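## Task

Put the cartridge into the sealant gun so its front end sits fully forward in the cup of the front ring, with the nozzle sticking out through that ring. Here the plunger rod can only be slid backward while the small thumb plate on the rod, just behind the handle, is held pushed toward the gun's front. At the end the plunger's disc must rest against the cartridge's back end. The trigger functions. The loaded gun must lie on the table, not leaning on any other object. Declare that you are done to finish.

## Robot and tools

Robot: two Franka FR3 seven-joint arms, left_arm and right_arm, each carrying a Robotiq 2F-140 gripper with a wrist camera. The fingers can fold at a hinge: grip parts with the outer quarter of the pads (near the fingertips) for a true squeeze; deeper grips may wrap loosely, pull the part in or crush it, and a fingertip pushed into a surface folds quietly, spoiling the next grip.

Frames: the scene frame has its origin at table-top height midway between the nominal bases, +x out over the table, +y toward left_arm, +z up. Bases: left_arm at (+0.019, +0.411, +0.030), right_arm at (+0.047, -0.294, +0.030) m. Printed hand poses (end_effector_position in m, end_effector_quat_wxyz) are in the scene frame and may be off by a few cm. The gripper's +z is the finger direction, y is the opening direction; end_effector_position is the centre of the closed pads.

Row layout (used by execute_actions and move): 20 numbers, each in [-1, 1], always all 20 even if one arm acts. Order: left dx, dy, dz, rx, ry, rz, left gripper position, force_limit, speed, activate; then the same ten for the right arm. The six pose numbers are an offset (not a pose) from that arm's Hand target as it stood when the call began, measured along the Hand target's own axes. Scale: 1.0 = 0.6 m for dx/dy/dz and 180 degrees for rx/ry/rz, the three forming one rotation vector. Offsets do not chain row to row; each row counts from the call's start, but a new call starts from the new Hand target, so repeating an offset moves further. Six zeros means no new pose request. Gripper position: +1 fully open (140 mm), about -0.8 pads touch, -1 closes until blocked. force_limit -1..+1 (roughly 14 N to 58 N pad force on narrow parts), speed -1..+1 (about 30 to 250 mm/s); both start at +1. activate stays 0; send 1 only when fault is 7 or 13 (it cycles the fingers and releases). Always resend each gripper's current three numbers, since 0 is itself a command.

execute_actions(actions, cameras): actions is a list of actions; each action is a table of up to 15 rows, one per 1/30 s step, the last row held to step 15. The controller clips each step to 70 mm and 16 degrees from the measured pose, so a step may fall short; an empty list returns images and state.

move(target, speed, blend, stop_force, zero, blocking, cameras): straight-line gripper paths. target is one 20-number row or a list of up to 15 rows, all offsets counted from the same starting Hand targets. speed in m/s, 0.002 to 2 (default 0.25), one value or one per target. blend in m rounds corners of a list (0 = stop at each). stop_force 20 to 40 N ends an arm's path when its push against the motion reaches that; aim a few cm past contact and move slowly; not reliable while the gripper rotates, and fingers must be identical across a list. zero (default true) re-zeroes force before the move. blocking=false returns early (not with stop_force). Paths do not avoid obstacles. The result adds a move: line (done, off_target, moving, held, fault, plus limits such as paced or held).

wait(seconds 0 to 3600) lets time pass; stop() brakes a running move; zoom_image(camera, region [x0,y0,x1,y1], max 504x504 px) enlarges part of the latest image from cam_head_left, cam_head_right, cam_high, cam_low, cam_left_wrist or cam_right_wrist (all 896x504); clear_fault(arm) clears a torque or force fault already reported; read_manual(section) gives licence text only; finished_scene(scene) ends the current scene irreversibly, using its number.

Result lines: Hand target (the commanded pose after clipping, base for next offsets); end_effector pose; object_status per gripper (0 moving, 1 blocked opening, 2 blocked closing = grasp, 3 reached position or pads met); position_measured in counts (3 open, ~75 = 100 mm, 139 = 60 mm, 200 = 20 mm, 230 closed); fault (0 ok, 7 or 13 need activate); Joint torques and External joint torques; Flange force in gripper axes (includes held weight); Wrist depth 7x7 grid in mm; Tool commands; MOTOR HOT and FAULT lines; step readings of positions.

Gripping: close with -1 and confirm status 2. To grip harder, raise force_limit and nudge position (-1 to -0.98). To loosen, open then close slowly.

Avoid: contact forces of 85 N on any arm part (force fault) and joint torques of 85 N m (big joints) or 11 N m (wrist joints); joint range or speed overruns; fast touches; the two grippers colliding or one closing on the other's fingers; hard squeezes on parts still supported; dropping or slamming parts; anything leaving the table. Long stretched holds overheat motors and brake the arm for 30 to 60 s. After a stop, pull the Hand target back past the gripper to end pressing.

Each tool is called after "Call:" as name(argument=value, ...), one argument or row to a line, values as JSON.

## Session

Call:
execute_actions(
  actions=[],
)

Scene clock: 0.00 s.
left_arm: end_effector_position=(+0.5982, +0.3052, +0.3555) position_measured=3 object_status=3 fault=0 end_effector_quat_wxyz=(+0.340, -0.584, +0.676, +0.295) | right_arm: end_effector_position=(+0.5307, -0.6938, +0.1638) position_measured=3 object_status=3 fault=0 end_effector_quat_wxyz=(+0.563, +0.574, -0.445, +0.396)
Joint positions: left_arm=[-0.571 0.337 -0.048 -1.576 0.828 1.431 -0.552] | right_arm=[-0.276 0.585 0.053 -2.149 -1.691 1.649 0.863]
Joint velocities: within noise
Joint torques (N m): no reading
External joint torques (N m): no reading
Flange force (N): no reading
Wrist depth (mm): cam_left_wrist=[1793 - - - - - - / 2069 - - - 632 649 642 / 2576 - - - - 1937 - / - 120 - - - 139 108 / - 103 - - - 122 103 / - 97 - - - - 98 / - - - - - - -] | cam_right_wrist=[- 1239 - - 1287 1233 - / - 1340 1320 - 1354 1275 1233 / - 1443 1419 - - 1435 - / 375 123 - 1475 1527 140 117 / - 122 - 1705 - 131 106 / - 278 308 346 390 443 - / - - 266 288 318 341 393]
Hand target: left_arm +0.5982, +0.3052, +0.3555; +0.340, -0.584, +0.676, +0.295 | right_arm +0.5307, -0.6938, +0.1638; +0.563, +0.574, -0.445, +0.396
Tool commands: left_gripper/position=+1.0 left_gripper/force_limit=+1.0 left_gripper/speed=+1.0 left_gripper/activate=+0.0 right_gripper/position=+1.0 right_gripper/force_limit=+1.0 right_gripper/speed=+1.0 right_gripper/activate=+0.0

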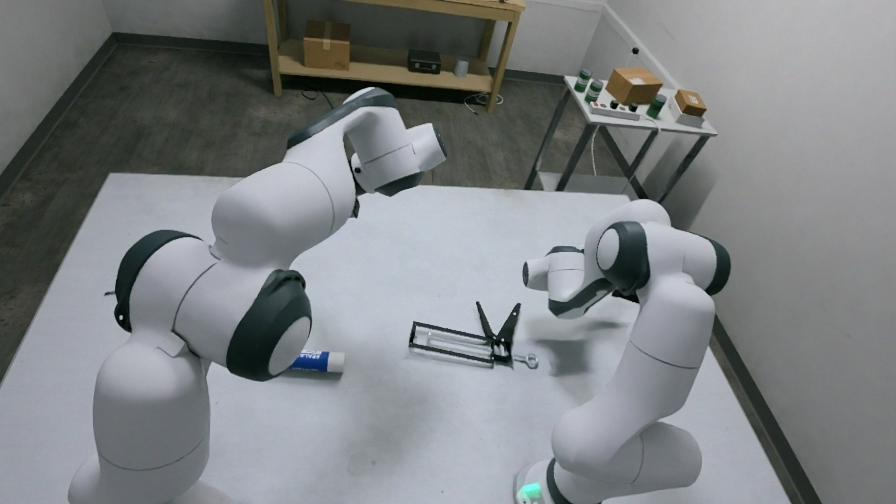

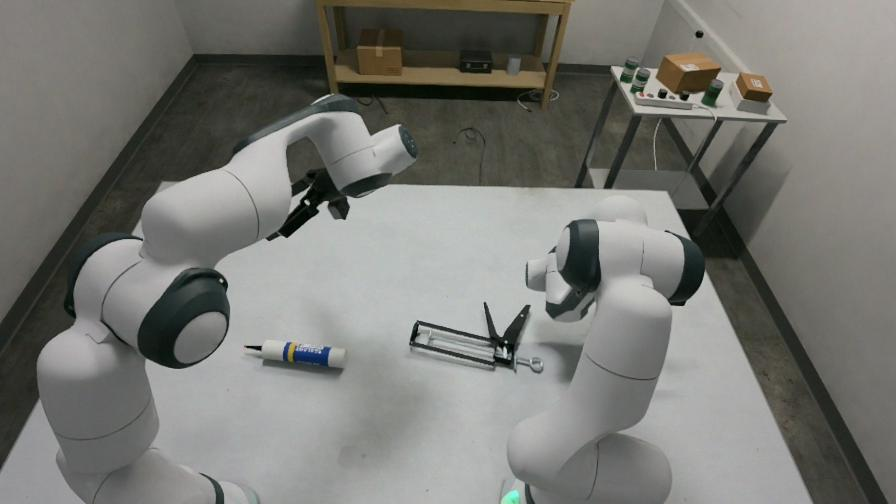

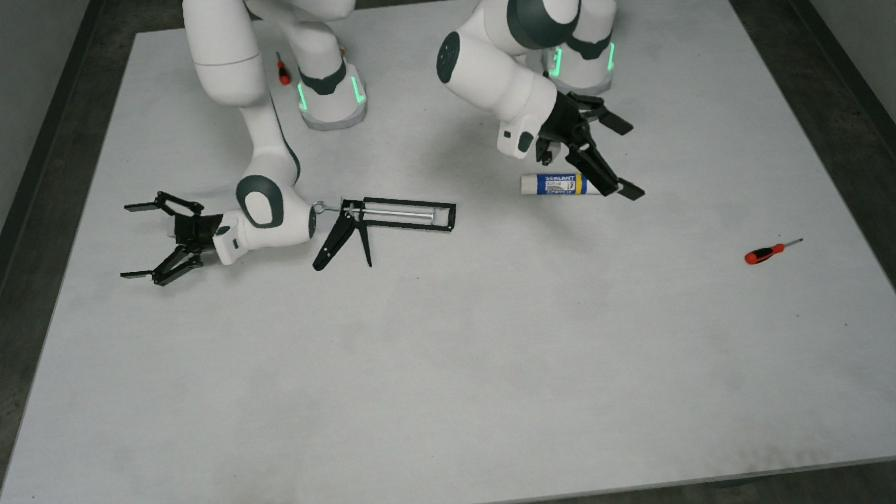

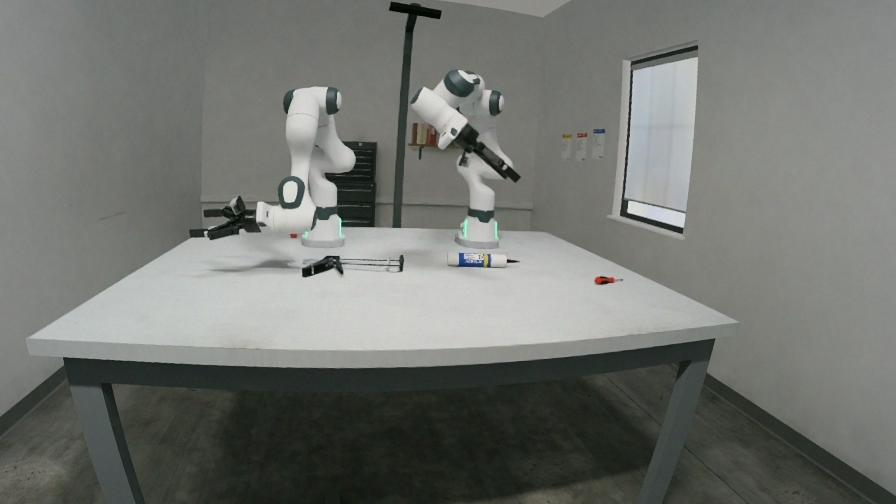

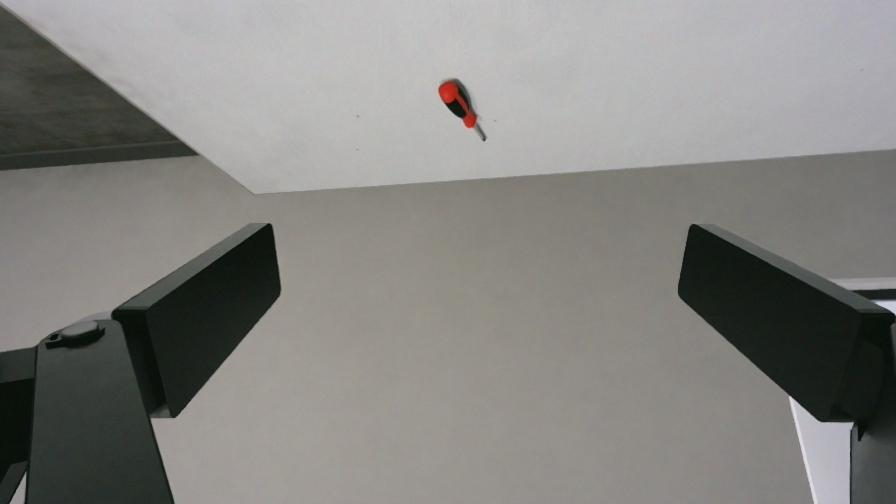

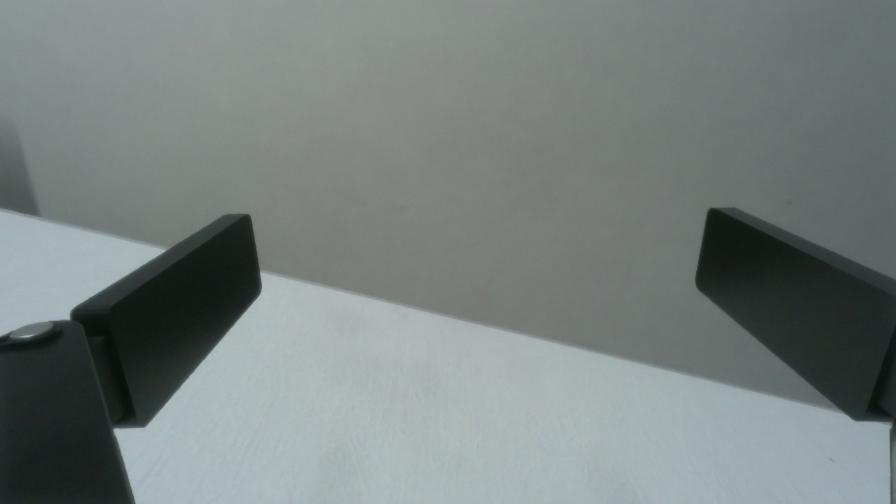

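Call:
move(
  target=[0.211,0.2825,0.0105,-0.021,0.296,-0.043,1,-1,1,0,0.122,0.171,-0.622,0.083,-0.477,0.064,0.2,-1,1,0],
  speed=0.3,
  cameras=["all"],
)

Scene clock: 40.17 s.
left_arm: end_effector_position=(+0.4196, +0.2611, +0.2496) position_measured=3 object_status=3 fault=0 end_effector_quat_wxyz=(-0.001, +0.709, -0.705, -0.003) | right_arm: end_effector_position=(+0.4724, -0.3240, +0.2835) position_measured=104 object_status=3 fault=0 end_effector_quat_wxyz=(+0.000, +0.706, -0.709, +0.001)
Joint positions: left_arm=[-0.506 -0.357 0.124 -2.445 0.054 2.085 -0.41] | right_arm=[-0.099 -0.395 -0.013 -2.394 -0.008 2.001 -0.059]
Joint velocities: left_arm=[0 0 0 0 -0.001 0.001 0.005] | right_arm=[0.001 -0.001 -0.001 0 -0.001 0.001 -0.006]
Joint torques (N m): left_arm=[-1.03 -20.88 -1.89 23.52 0.32 3.05 0.23] | right_arm=[0.53 -17.33 -0.37 22.23 0.87 2.28 -0.18]
External joint torques (N m): left_arm=[-1.07 -1.65 -0.41 -0.77 -0.35 0.44 0.23] | right_arm=[0.54 1.07 -0.16 -2.27 0.19 -0.3 -0.18]
Flange force (N): left_arm=[-1.4 7.1 0.9] | right_arm=[-0.2 3.1 4.5]
Wrist depth (mm): cam_left_wrist=[- - - - 342 - - / - - - 316 - - - / - - - 331 - - - / - 120 417 353 - 140 - / - 103 432 435 - 122 103 / - 96 - - - - 98 / - - - - - - -] | cam_right_wrist=[- 378 387 384 374 379 - / 401 410 397 403 395 395 400 / 424 416 415 396 408 420 - / 434 - 138 401 148 120 - / - - 462 465 463 111 - / - - - 459 502 - - / - - - 509 521 - -]
Hand target: left_arm +0.4201, +0.2602, +0.2503; +0.000, +0.707, -0.707, +0.000 | right_arm +0.4712, -0.3233, +0.2836; +0.000, +0.707, -0.707, +0.000
Off the commanded pose: left_arm 0.001 m, 0 deg | right_arm 0.001 m, 0 deg.
move: done

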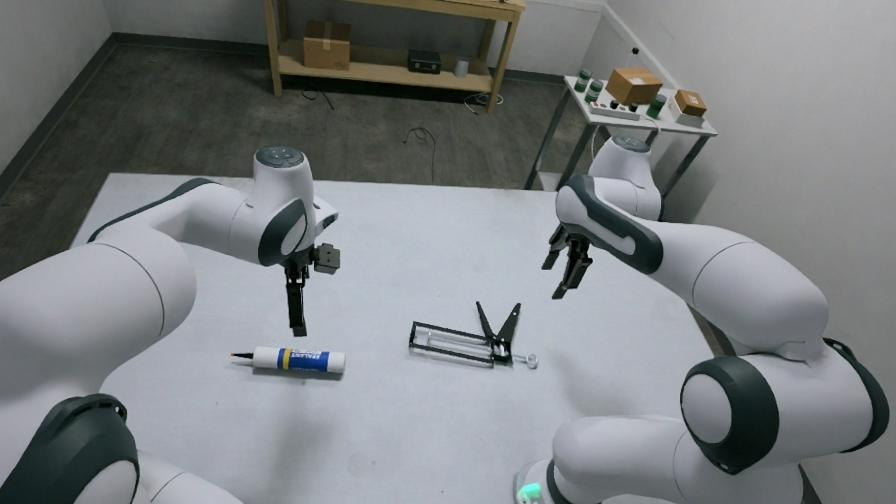

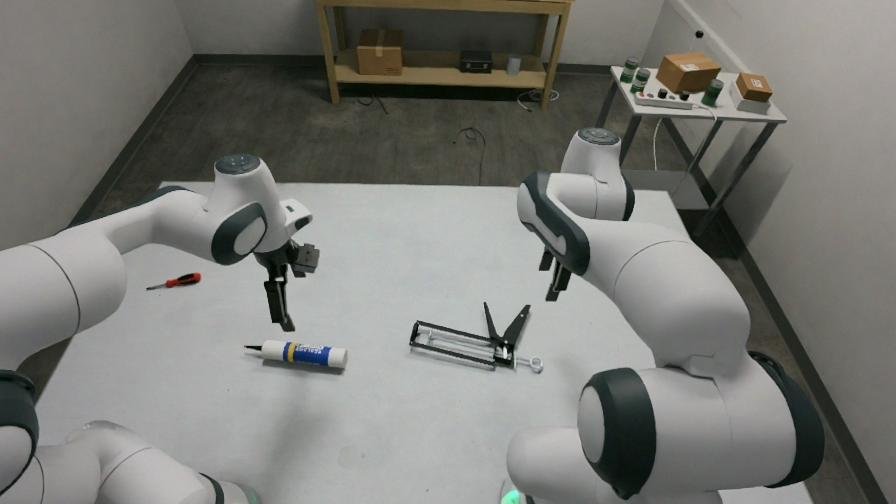

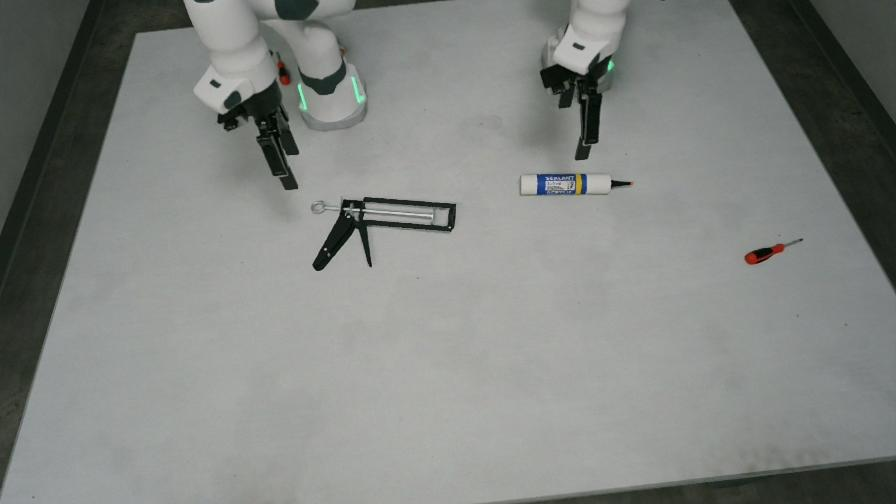

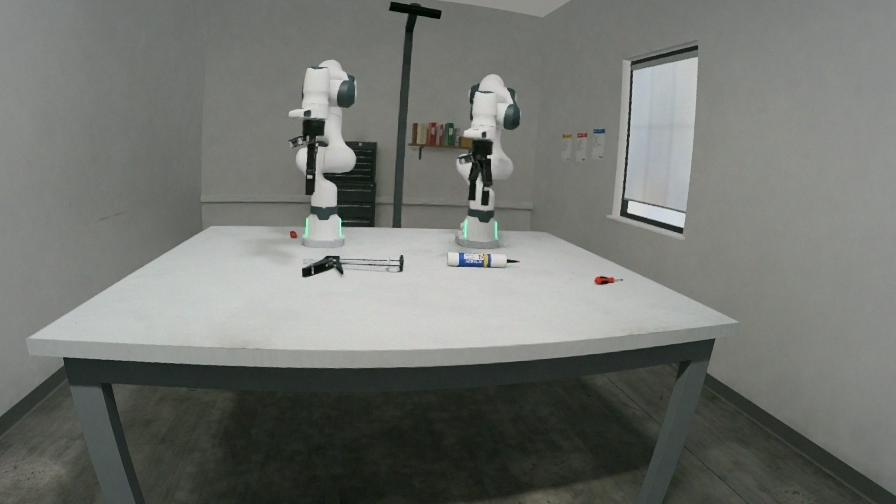

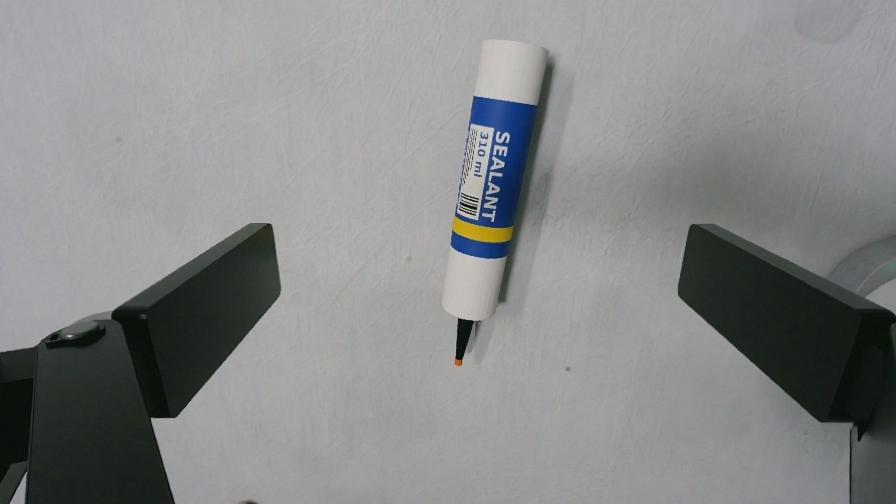

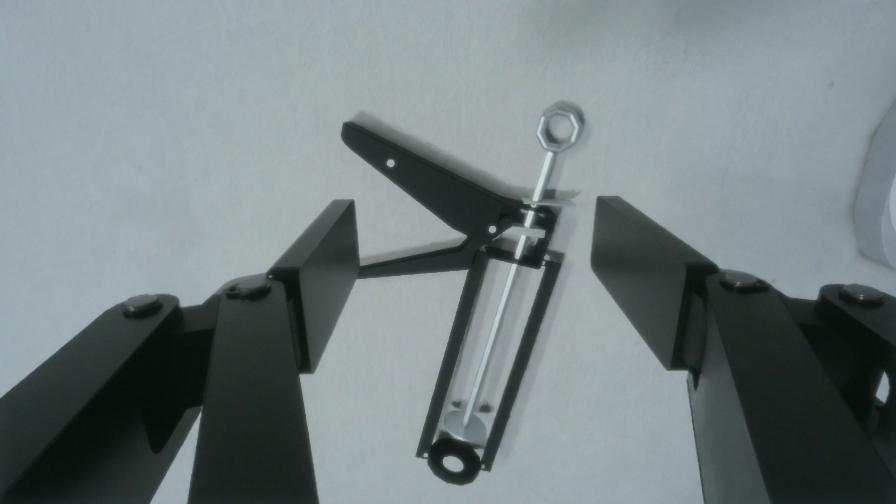

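Call:
zoom_image(
  camera="cam_right_wrist",
  region=[440, 80, 620, 280],
)

Call:
zoom_image(
  camera="cam_high",
  region=[300, 190, 380, 240],
)

Call:
zoom_image(
  camera="cam_low",
  region=[295, 240, 415, 290],
)

Call:
zoom_image(
  camera="cam_head_right",
  region=[400, 290, 560, 390],
)

Scaled by 2.520.

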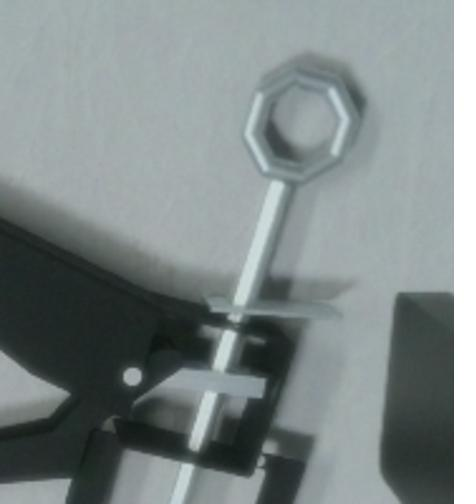

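Scaled by 6.300.

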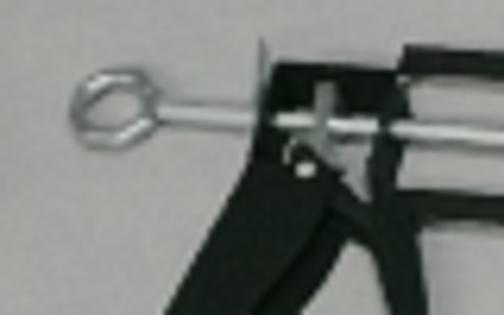

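Scaled by 4.200.

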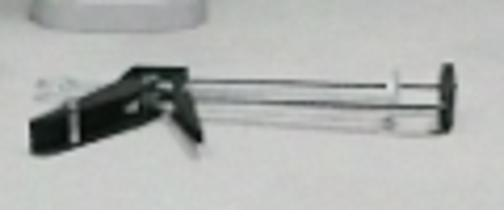

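Scaled by 3.150.

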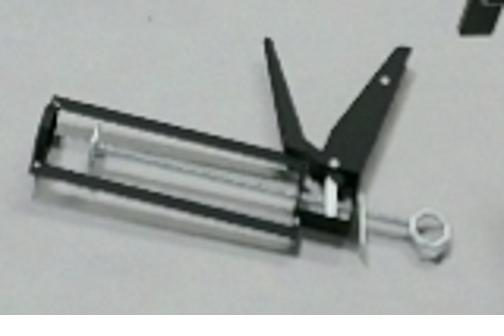

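Call:
move(
  target=[0.908,0.0967,0.15,0,0,0.576,-1,-1,1,0,0.1418,0.1587,0.3053,0.0299,-0.2488,0.0722,0.1,-1,1,0],
  speed=0.3,
  cameras=["cam_high","cam_low","cam_left_wrist","cam_right_wrist"],
)

Call:
zoom_image(
  camera="cam_high",
  region=[260, 140, 400, 240],
)

Scene clock: 115.30 s.
left_arm: end_effector_position=(+0.3630, -0.2854, +0.1619) position_measured=236 object_status=3 fault=0 end_effector_quat_wxyz=(+0.001, +0.114, +0.993, -0.002) | right_arm: end_effector_position=(+0.3755, -0.4087, +0.1002) position_measured=117 object_status=3 fault=0 end_effector_quat_wxyz=(+0.300, -0.570, +0.728, +0.236)
Joint positions: left_arm=[-0.971 0.896 -0.284 -0.955 0.227 1.829 0.604] | right_arm=[0.049 0.117 -0.915 -2.539 0.778 1.945 -1.147]
Joint velocities: left_arm=[within noise] | right_arm=[-0.001 -0.001 0 0 0 -0.001 -0.005]
Joint torques (N m): left_arm=[-1.09 -57.5 -5.33 24.52 1.17 2.37 0.23] | right_arm=[-0.31 -17.75 -1.36 16.16 1.05 -0.11 -0.27]
External joint torques (N m): left_arm=[-1.04 -1.04 -0.7 0.27 0.45 -0.16 0.23] | right_arm=[-0.23 1.62 1.03 -1.07 0.3 -0.33 -0.25]
Flange force (N): left_arm=[0.0 0.0 0.0] | right_arm=[8.6 -4.5 5.4]
Wrist depth (mm): cam_left_wrist=[- - - - - - 253 / 279 - - - 275 - - / 156 - 292 - 265 263 261 / - - - 119 275 283 276 / - 328 80 91 90 80 - / 172 - 78 - 68 71 - / - - 68 - - 72 -] | cam_right_wrist=[195 195 194 195 196 198 200 / 233 233 233 224 243 238 238 / 277 271 278 291 291 295 313 / 385 - 145 338 152 345 397 / - 89 108 498 484 91 - / - - - - 232 - - / - - - - 216 - -]
Hand target: left_arm +0.3619, -0.2845, +0.1597; +0.000, +0.119, +0.993, +0.001 | right_arm +0.3760, -0.4084, +0.1004; +0.301, -0.571, +0.726, +0.237
Off the commanded pose: left_arm 0.003 m, 1 deg | right_arm 0.001 m, 0 deg.
move: done

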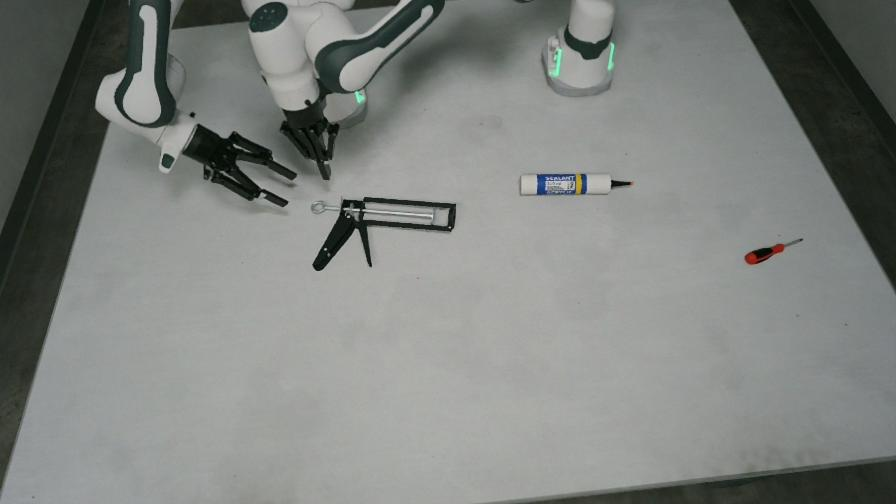

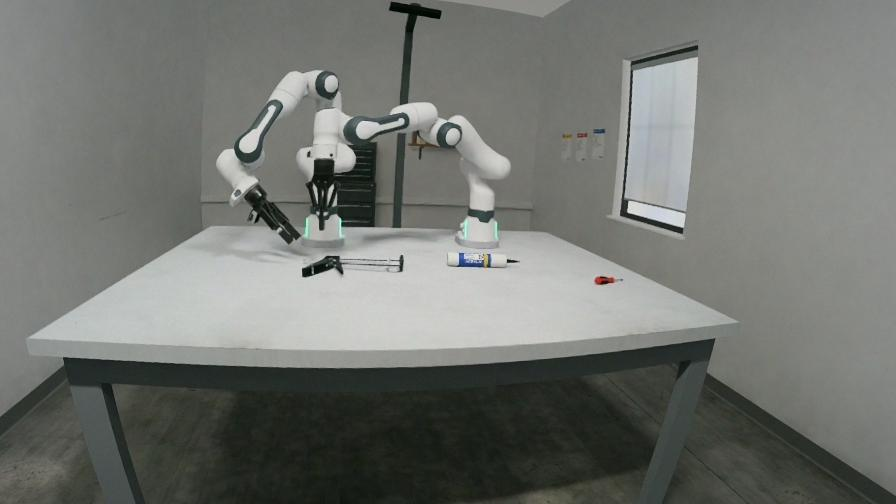

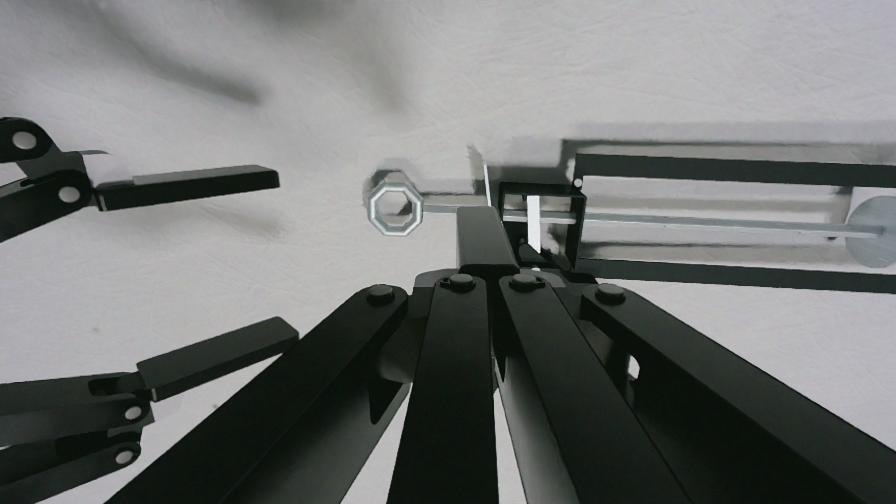

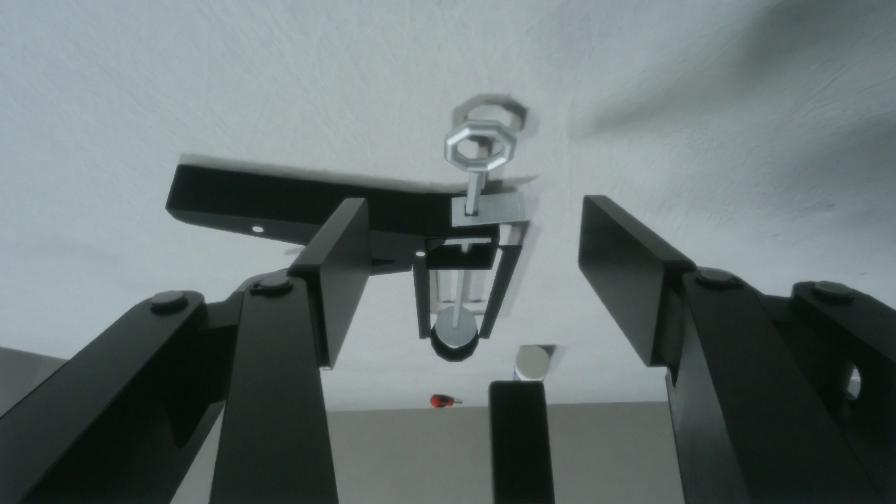

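Scaled by 3.600.

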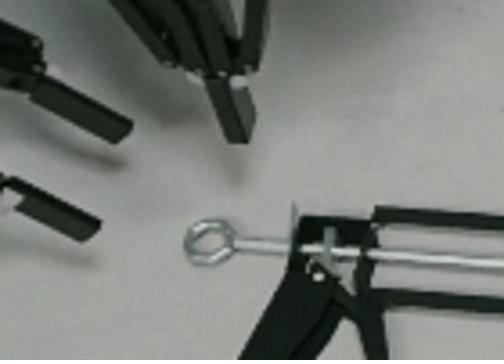

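Call:
move(
  target=[0.0168,-0.0105,0.191,0,0,0,-1,-1,1,0,0,0,0,0,0,0,0.1,-1,1,0],
  speed=0.12,
  cameras=["cam_high","cam_low","cam_left_wrist","cam_right_wrist"],
)

Call:
zoom_image(
  camera="cam_high",
  region=[280, 160, 380, 240],
)

Call:
zoom_image(
  camera="cam_right_wrist",
  region=[380, 60, 580, 220],
)

Scene clock: 128.47 s.
left_arm: end_effector_position=(+0.3498, -0.2871, +0.0451) position_measured=236 object_status=3 fault=0 end_effector_quat_wxyz=(-0.002, +0.122, +0.992, +0.002) | right_arm: end_effector_position=(+0.3756, -0.4087, +0.1002) position_measured=117 object_status=3 fault=0 end_effector_quat_wxyz=(+0.300, -0.570, +0.727, +0.236)
Joint positions: left_arm=[-0.985 0.999 -0.261 -1.07 0.244 2.036 0.589] | right_arm=[0.049 0.117 -0.915 -2.539 0.778 1.945 -1.149]
Joint velocities: left_arm=[-0.002 -0.001 -0.001 -0.001 0 0.005 0] | right_arm=[within noise]
Joint torques (N m): left_arm=[-0.91 -59.01 -5.09 24 0.68 2.86 -0.16] | right_arm=[-0.17 -17.74 -1.65 16.1 1.06 -0.11 -0.23]
External joint torques (N m): left_arm=[-0.81 -1.51 -0.04 0.18 0.02 0.36 -0.16] | right_arm=[-0.16 1.63 0.68 -1.08 0.31 -0.31 -0.21]
Flange force (N): left_arm=[5.0 4.2 -1.5] | right_arm=[8.3 -4.1 5.0]
Wrist depth (mm): cam_left_wrist=[156 155 156 - 155 150 155 / 165 164 163 - 163 - 163 / - 172 171 - 168 174 171 / - 182 183 180 179 177 161 / 195 193 85 91 90 157 187 / 207 - 77 - 68 74 180 / - - - - - 72 -] | cam_right_wrist=[195 195 195 194 196 198 198 / 235 232 233 229 234 235 238 / 291 273 279 292 275 291 296 / - - 144 311 226 111 406 / - 89 93 499 205 91 - / - - - - 192 - - / - - - - 171 - -]
Hand target: left_arm +0.3506, -0.2881, +0.0451; +0.000, +0.119, +0.993, +0.001 | right_arm +0.3760, -0.4084, +0.1004; +0.301, -0.571, +0.726, +0.237
Off the commanded pose: left_arm 0.001 m, 0 deg | right_arm 0.001 m, 0 deg.
move: done

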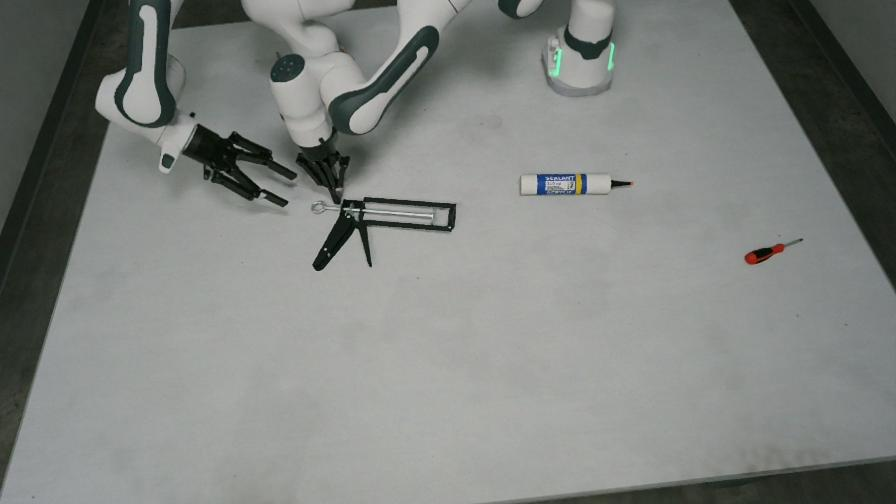

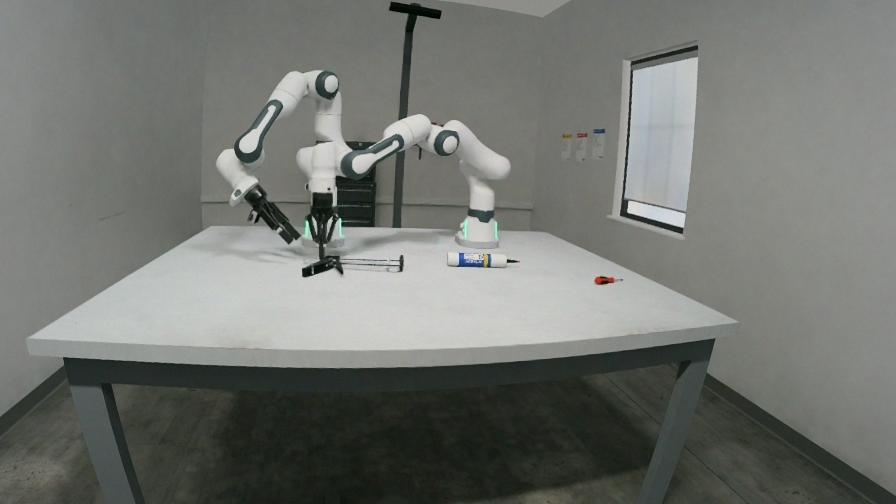

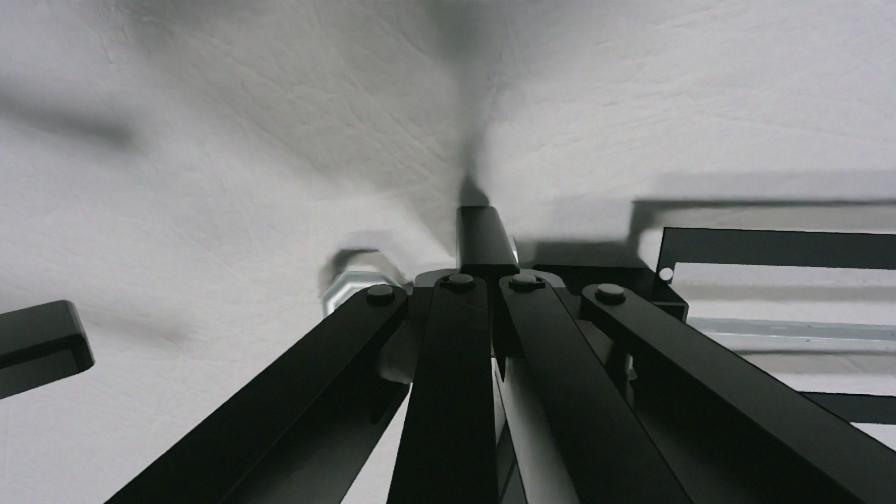

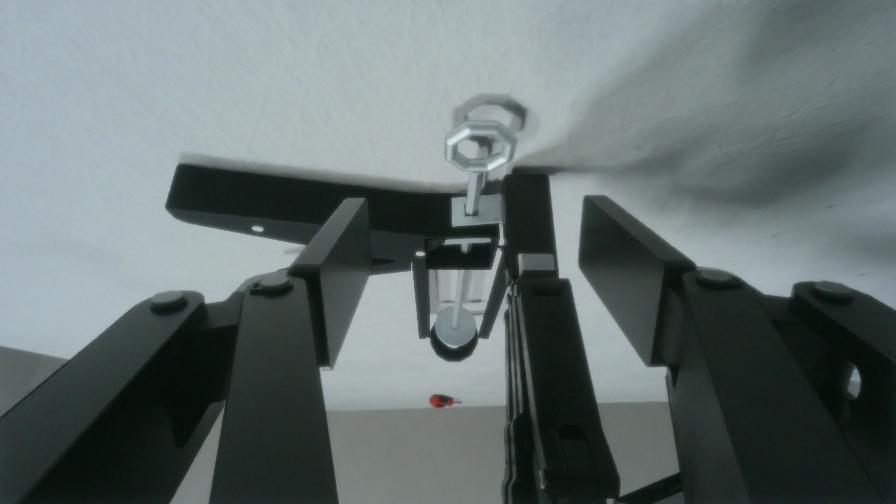

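Scaled by 5.040.

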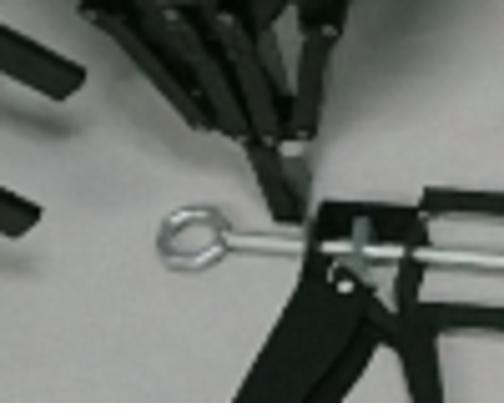

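Scaled by 2.520.

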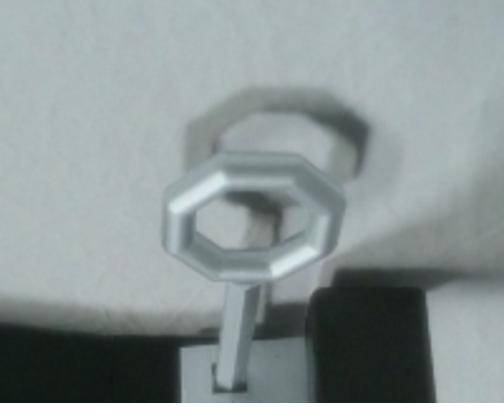

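Call:
move(
  target=[0,0,0,0,0,0,-1,-1,1,0,0.02,0.01,0.07,0,0,0,0.1,-1,1,0],
  speed=0.12,
  cameras=["cam_high","cam_low","cam_right_wrist"],
)

Call:
zoom_image(
  camera="cam_high",
  region=[260, 160, 360, 240],
)

Call:
zoom_image(
  camera="cam_low",
  region=[270, 210, 390, 290],
)

Scene clock: 154.90 s.
left_arm: end_effector_position=(+0.3500, -0.2872, +0.0451) position_measured=236 object_status=3 fault=0 end_effector_quat_wxyz=(-0.001, +0.122, +0.993, +0.002) | right_arm: end_effector_position=(+0.3747, -0.3851, +0.0632) position_measured=117 object_status=3 fault=0 end_effector_quat_wxyz=(+0.301, -0.569, +0.727, +0.239)
Joint positions: left_arm=[-0.986 0.999 -0.26 -1.07 0.244 2.037 0.588] | right_arm=[0.042 0.22 -0.846 -2.572 0.913 1.982 -1.25]
Joint velocities: left_arm=[within noise] | right_arm=[-0.001 0.002 -0.001 0 0 0 -0.005]
Joint torques (N m): left_arm=[-1.03 -59.04 -4.94 23.93 0.66 2.93 -0.14] | right_arm=[-0.33 -20.1 -3.1 13.92 0.89 0.25 -0.35]
External joint torques (N m): left_arm=[-1.16 -1.49 -0.03 0.06 -0.01 0.42 -0.14] | right_arm=[-0.3 1.61 0.94 -1.3 0.29 0.12 -0.33]
Flange force (N): left_arm=[5.8 4.5 -1.4] | right_arm=[7.1 -1.7 6.7]
Wrist depth (mm): cam_left_wrist=[157 155 157 155 155 156 154 / 164 163 - 165 - 163 161 / 174 170 - - 171 173 - / 179 117 179 178 180 168 160 / 100 195 80 85 90 168 169 / 207 - 77 - 68 74 180 / - - 68 - - 72 -] | cam_right_wrist=[150 155 150 155 150 151 152 / 180 179 179 189 181 183 183 / 224 224 221 214 215 228 230 / 299 240 144 260 224 286 308 / - 89 94 343 202 91 - / - - - 460 176 - - / - - - - 160 - -]
Hand target: left_arm +0.3506, -0.2881, +0.0451; +0.000, +0.119, +0.993, +0.001 | right_arm +0.3752, -0.3864, +0.0622; +0.301, -0.571, +0.726, +0.237
Off the commanded pose: left_arm 0.001 m, 0 deg | right_arm 0.002 m, 0 deg.
move: done

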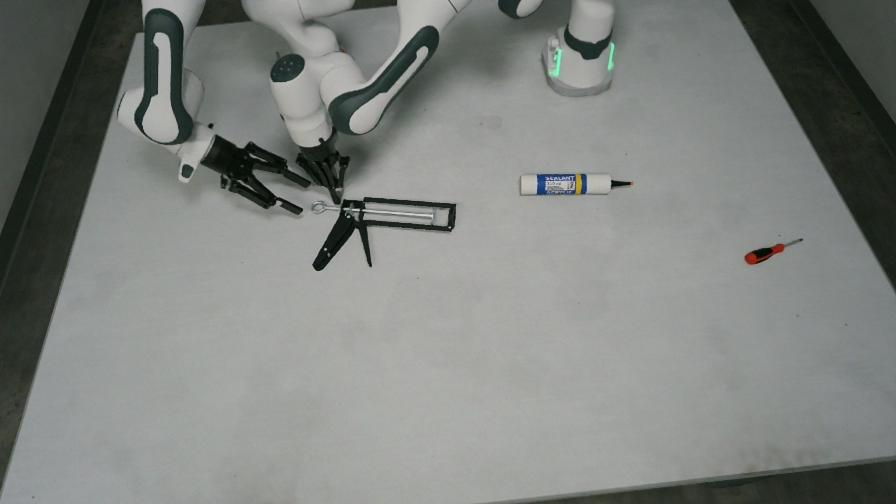

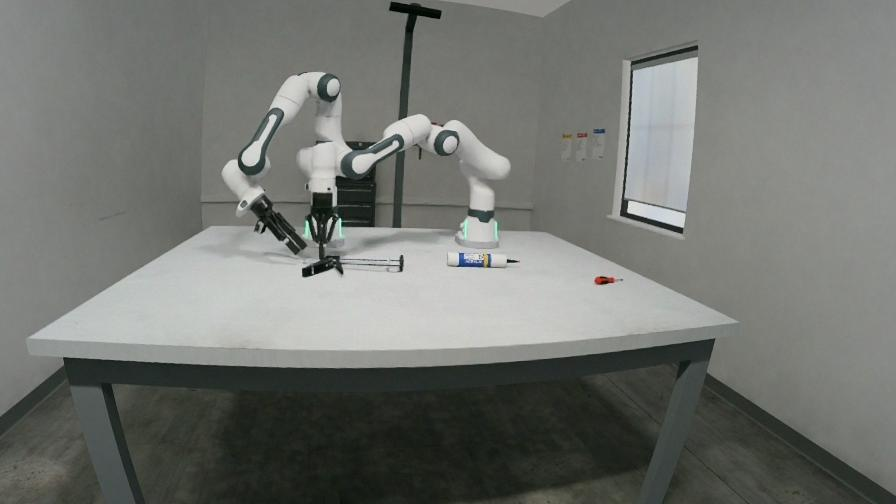

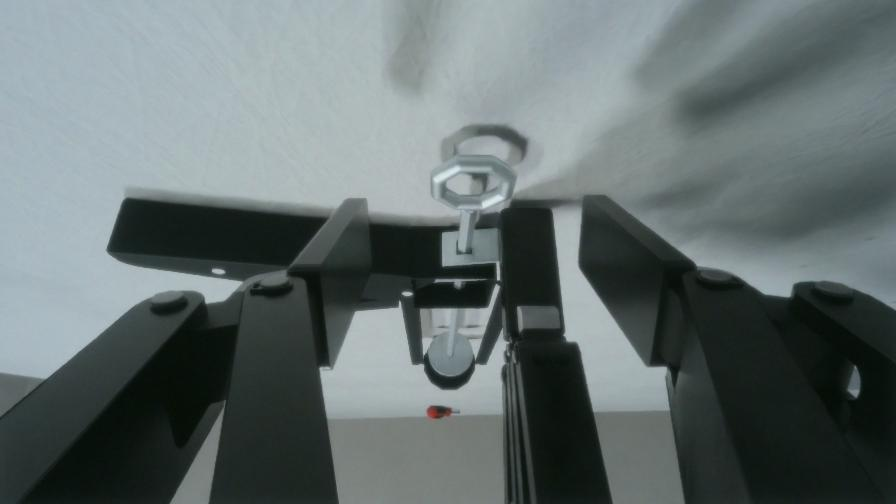

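Scaled by 5.040.

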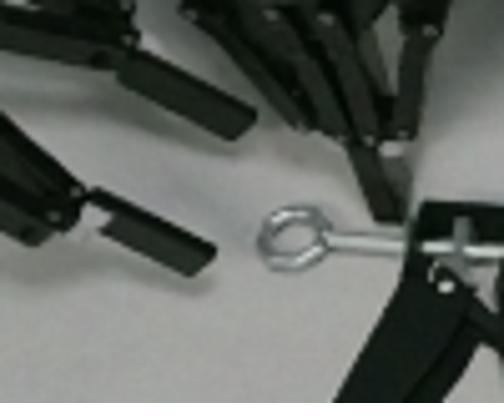

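Scaled by 4.200.

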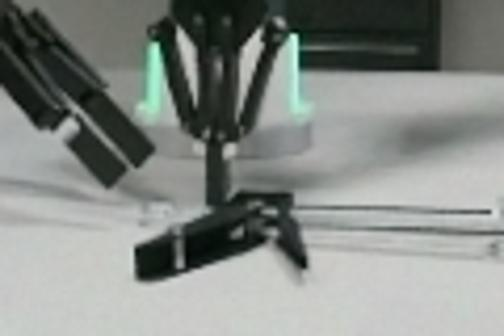

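Call:
move(
  target=[0,0,0,0,0,0,-1,-1,1,0,0.003,0.002,0.033,0,0,0,0.1,-1,1,0],
  speed=0.1,
  cameras=["cam_high","cam_low","cam_right_wrist"],
)

Call:
zoom_image(
  camera="cam_high",
  region=[280, 170, 360, 230],
)

Call:
zoom_image(
  camera="cam_low",
  region=[270, 220, 370, 280],
)

Scene clock: 172.43 s.
left_arm: end_effector_position=(+0.3500, -0.2872, +0.0451) position_measured=236 object_status=3 fault=0 end_effector_quat_wxyz=(-0.001, +0.122, +0.993, +0.002) | right_arm: end_effector_position=(+0.3772, -0.3729, +0.0482) position_measured=117 object_status=3 fault=0 end_effector_quat_wxyz=(+0.301, -0.570, +0.727, +0.238)
Joint positions: left_arm=[-0.986 0.999 -0.26 -1.07 0.244 2.037 0.588] | right_arm=[0.044 0.259 -0.809 -2.583 0.976 2.001 -1.287]
Joint velocities: left_arm=[within noise] | right_arm=[-0.002 0 -0.001 -0.001 0 0.002 -0.006]
Joint torques (N m): left_arm=[-1.03 -59.03 -4.93 23.94 0.68 2.92 -0.12] | right_arm=[-0.32 -21.08 -3.64 12.93 0.83 0.19 -0.23]
External joint torques (N m): left_arm=[-1 -1.54 0.06 0.13 0.01 0.41 -0.12] | right_arm=[-0.32 1.61 0.88 -1.47 0.29 0.08 -0.21]
Flange force (N): left_arm=[5.4 4.5 -1.5] | right_arm=[6.1 -0.6 6.5]
Wrist depth (mm): cam_left_wrist=[156 156 155 - 154 154 155 / 164 165 165 164 163 163 160 / 167 - 172 171 - 170 172 / 102 117 179 178 180 158 160 / 195 193 81 85 90 156 170 / - - 77 - 68 71 181 / - - 68 - - 72 -] | cam_right_wrist=[131 131 136 132 132 133 130 / 158 164 158 158 159 166 160 / 198 198 200 189 190 200 202 / 233 222 144 241 211 236 270 / - 88 108 283 202 91 - / - - 677 450 170 - - / - - 2477 - 153 - -]
Hand target: left_arm +0.3506, -0.2881, +0.0451; +0.000, +0.119, +0.993, +0.001 | right_arm +0.3770, -0.3737, +0.0470; +0.301, -0.571, +0.726, +0.237
Off the commanded pose: left_arm 0.001 m, 0 deg | right_arm 0.002 m, 0 deg.
move: done

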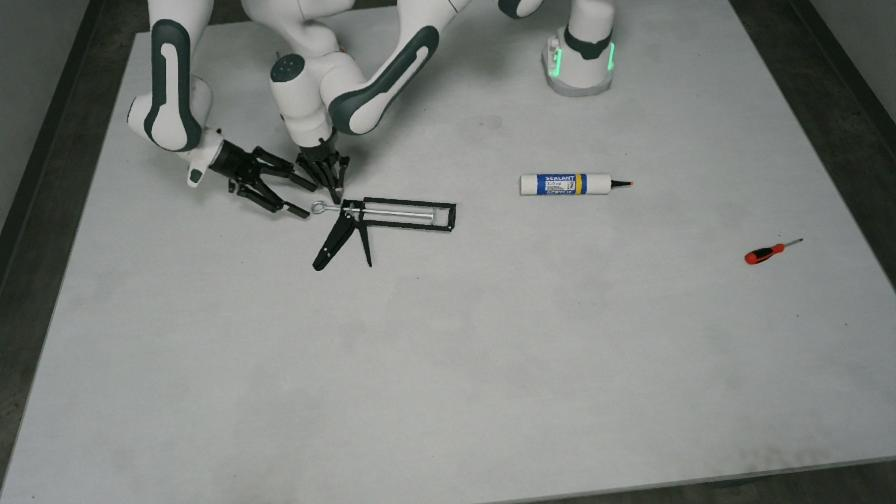

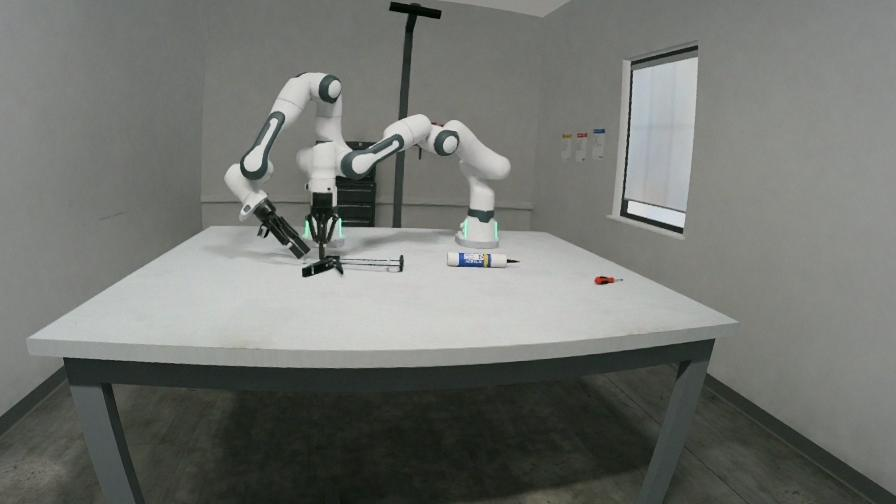

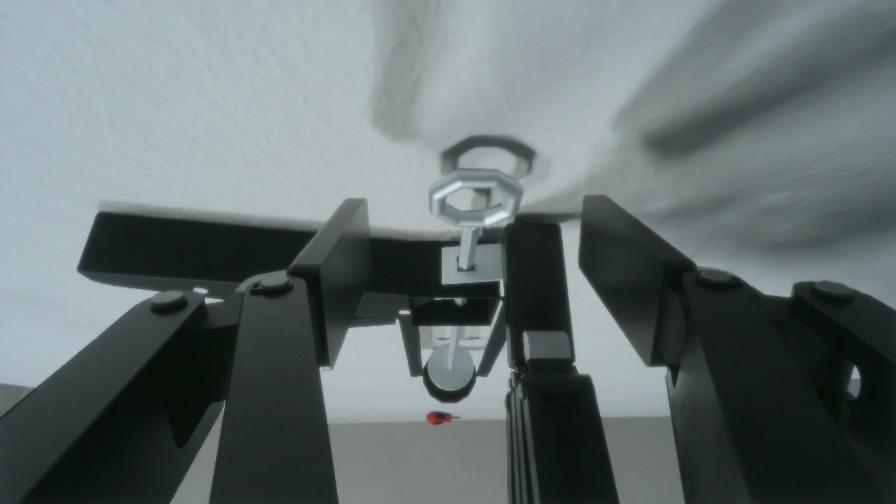

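Scaled by 6.300.

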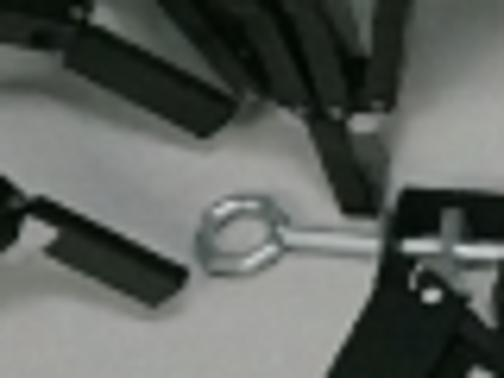

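Scaled by 5.040.

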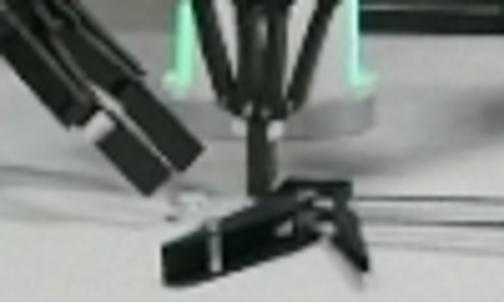

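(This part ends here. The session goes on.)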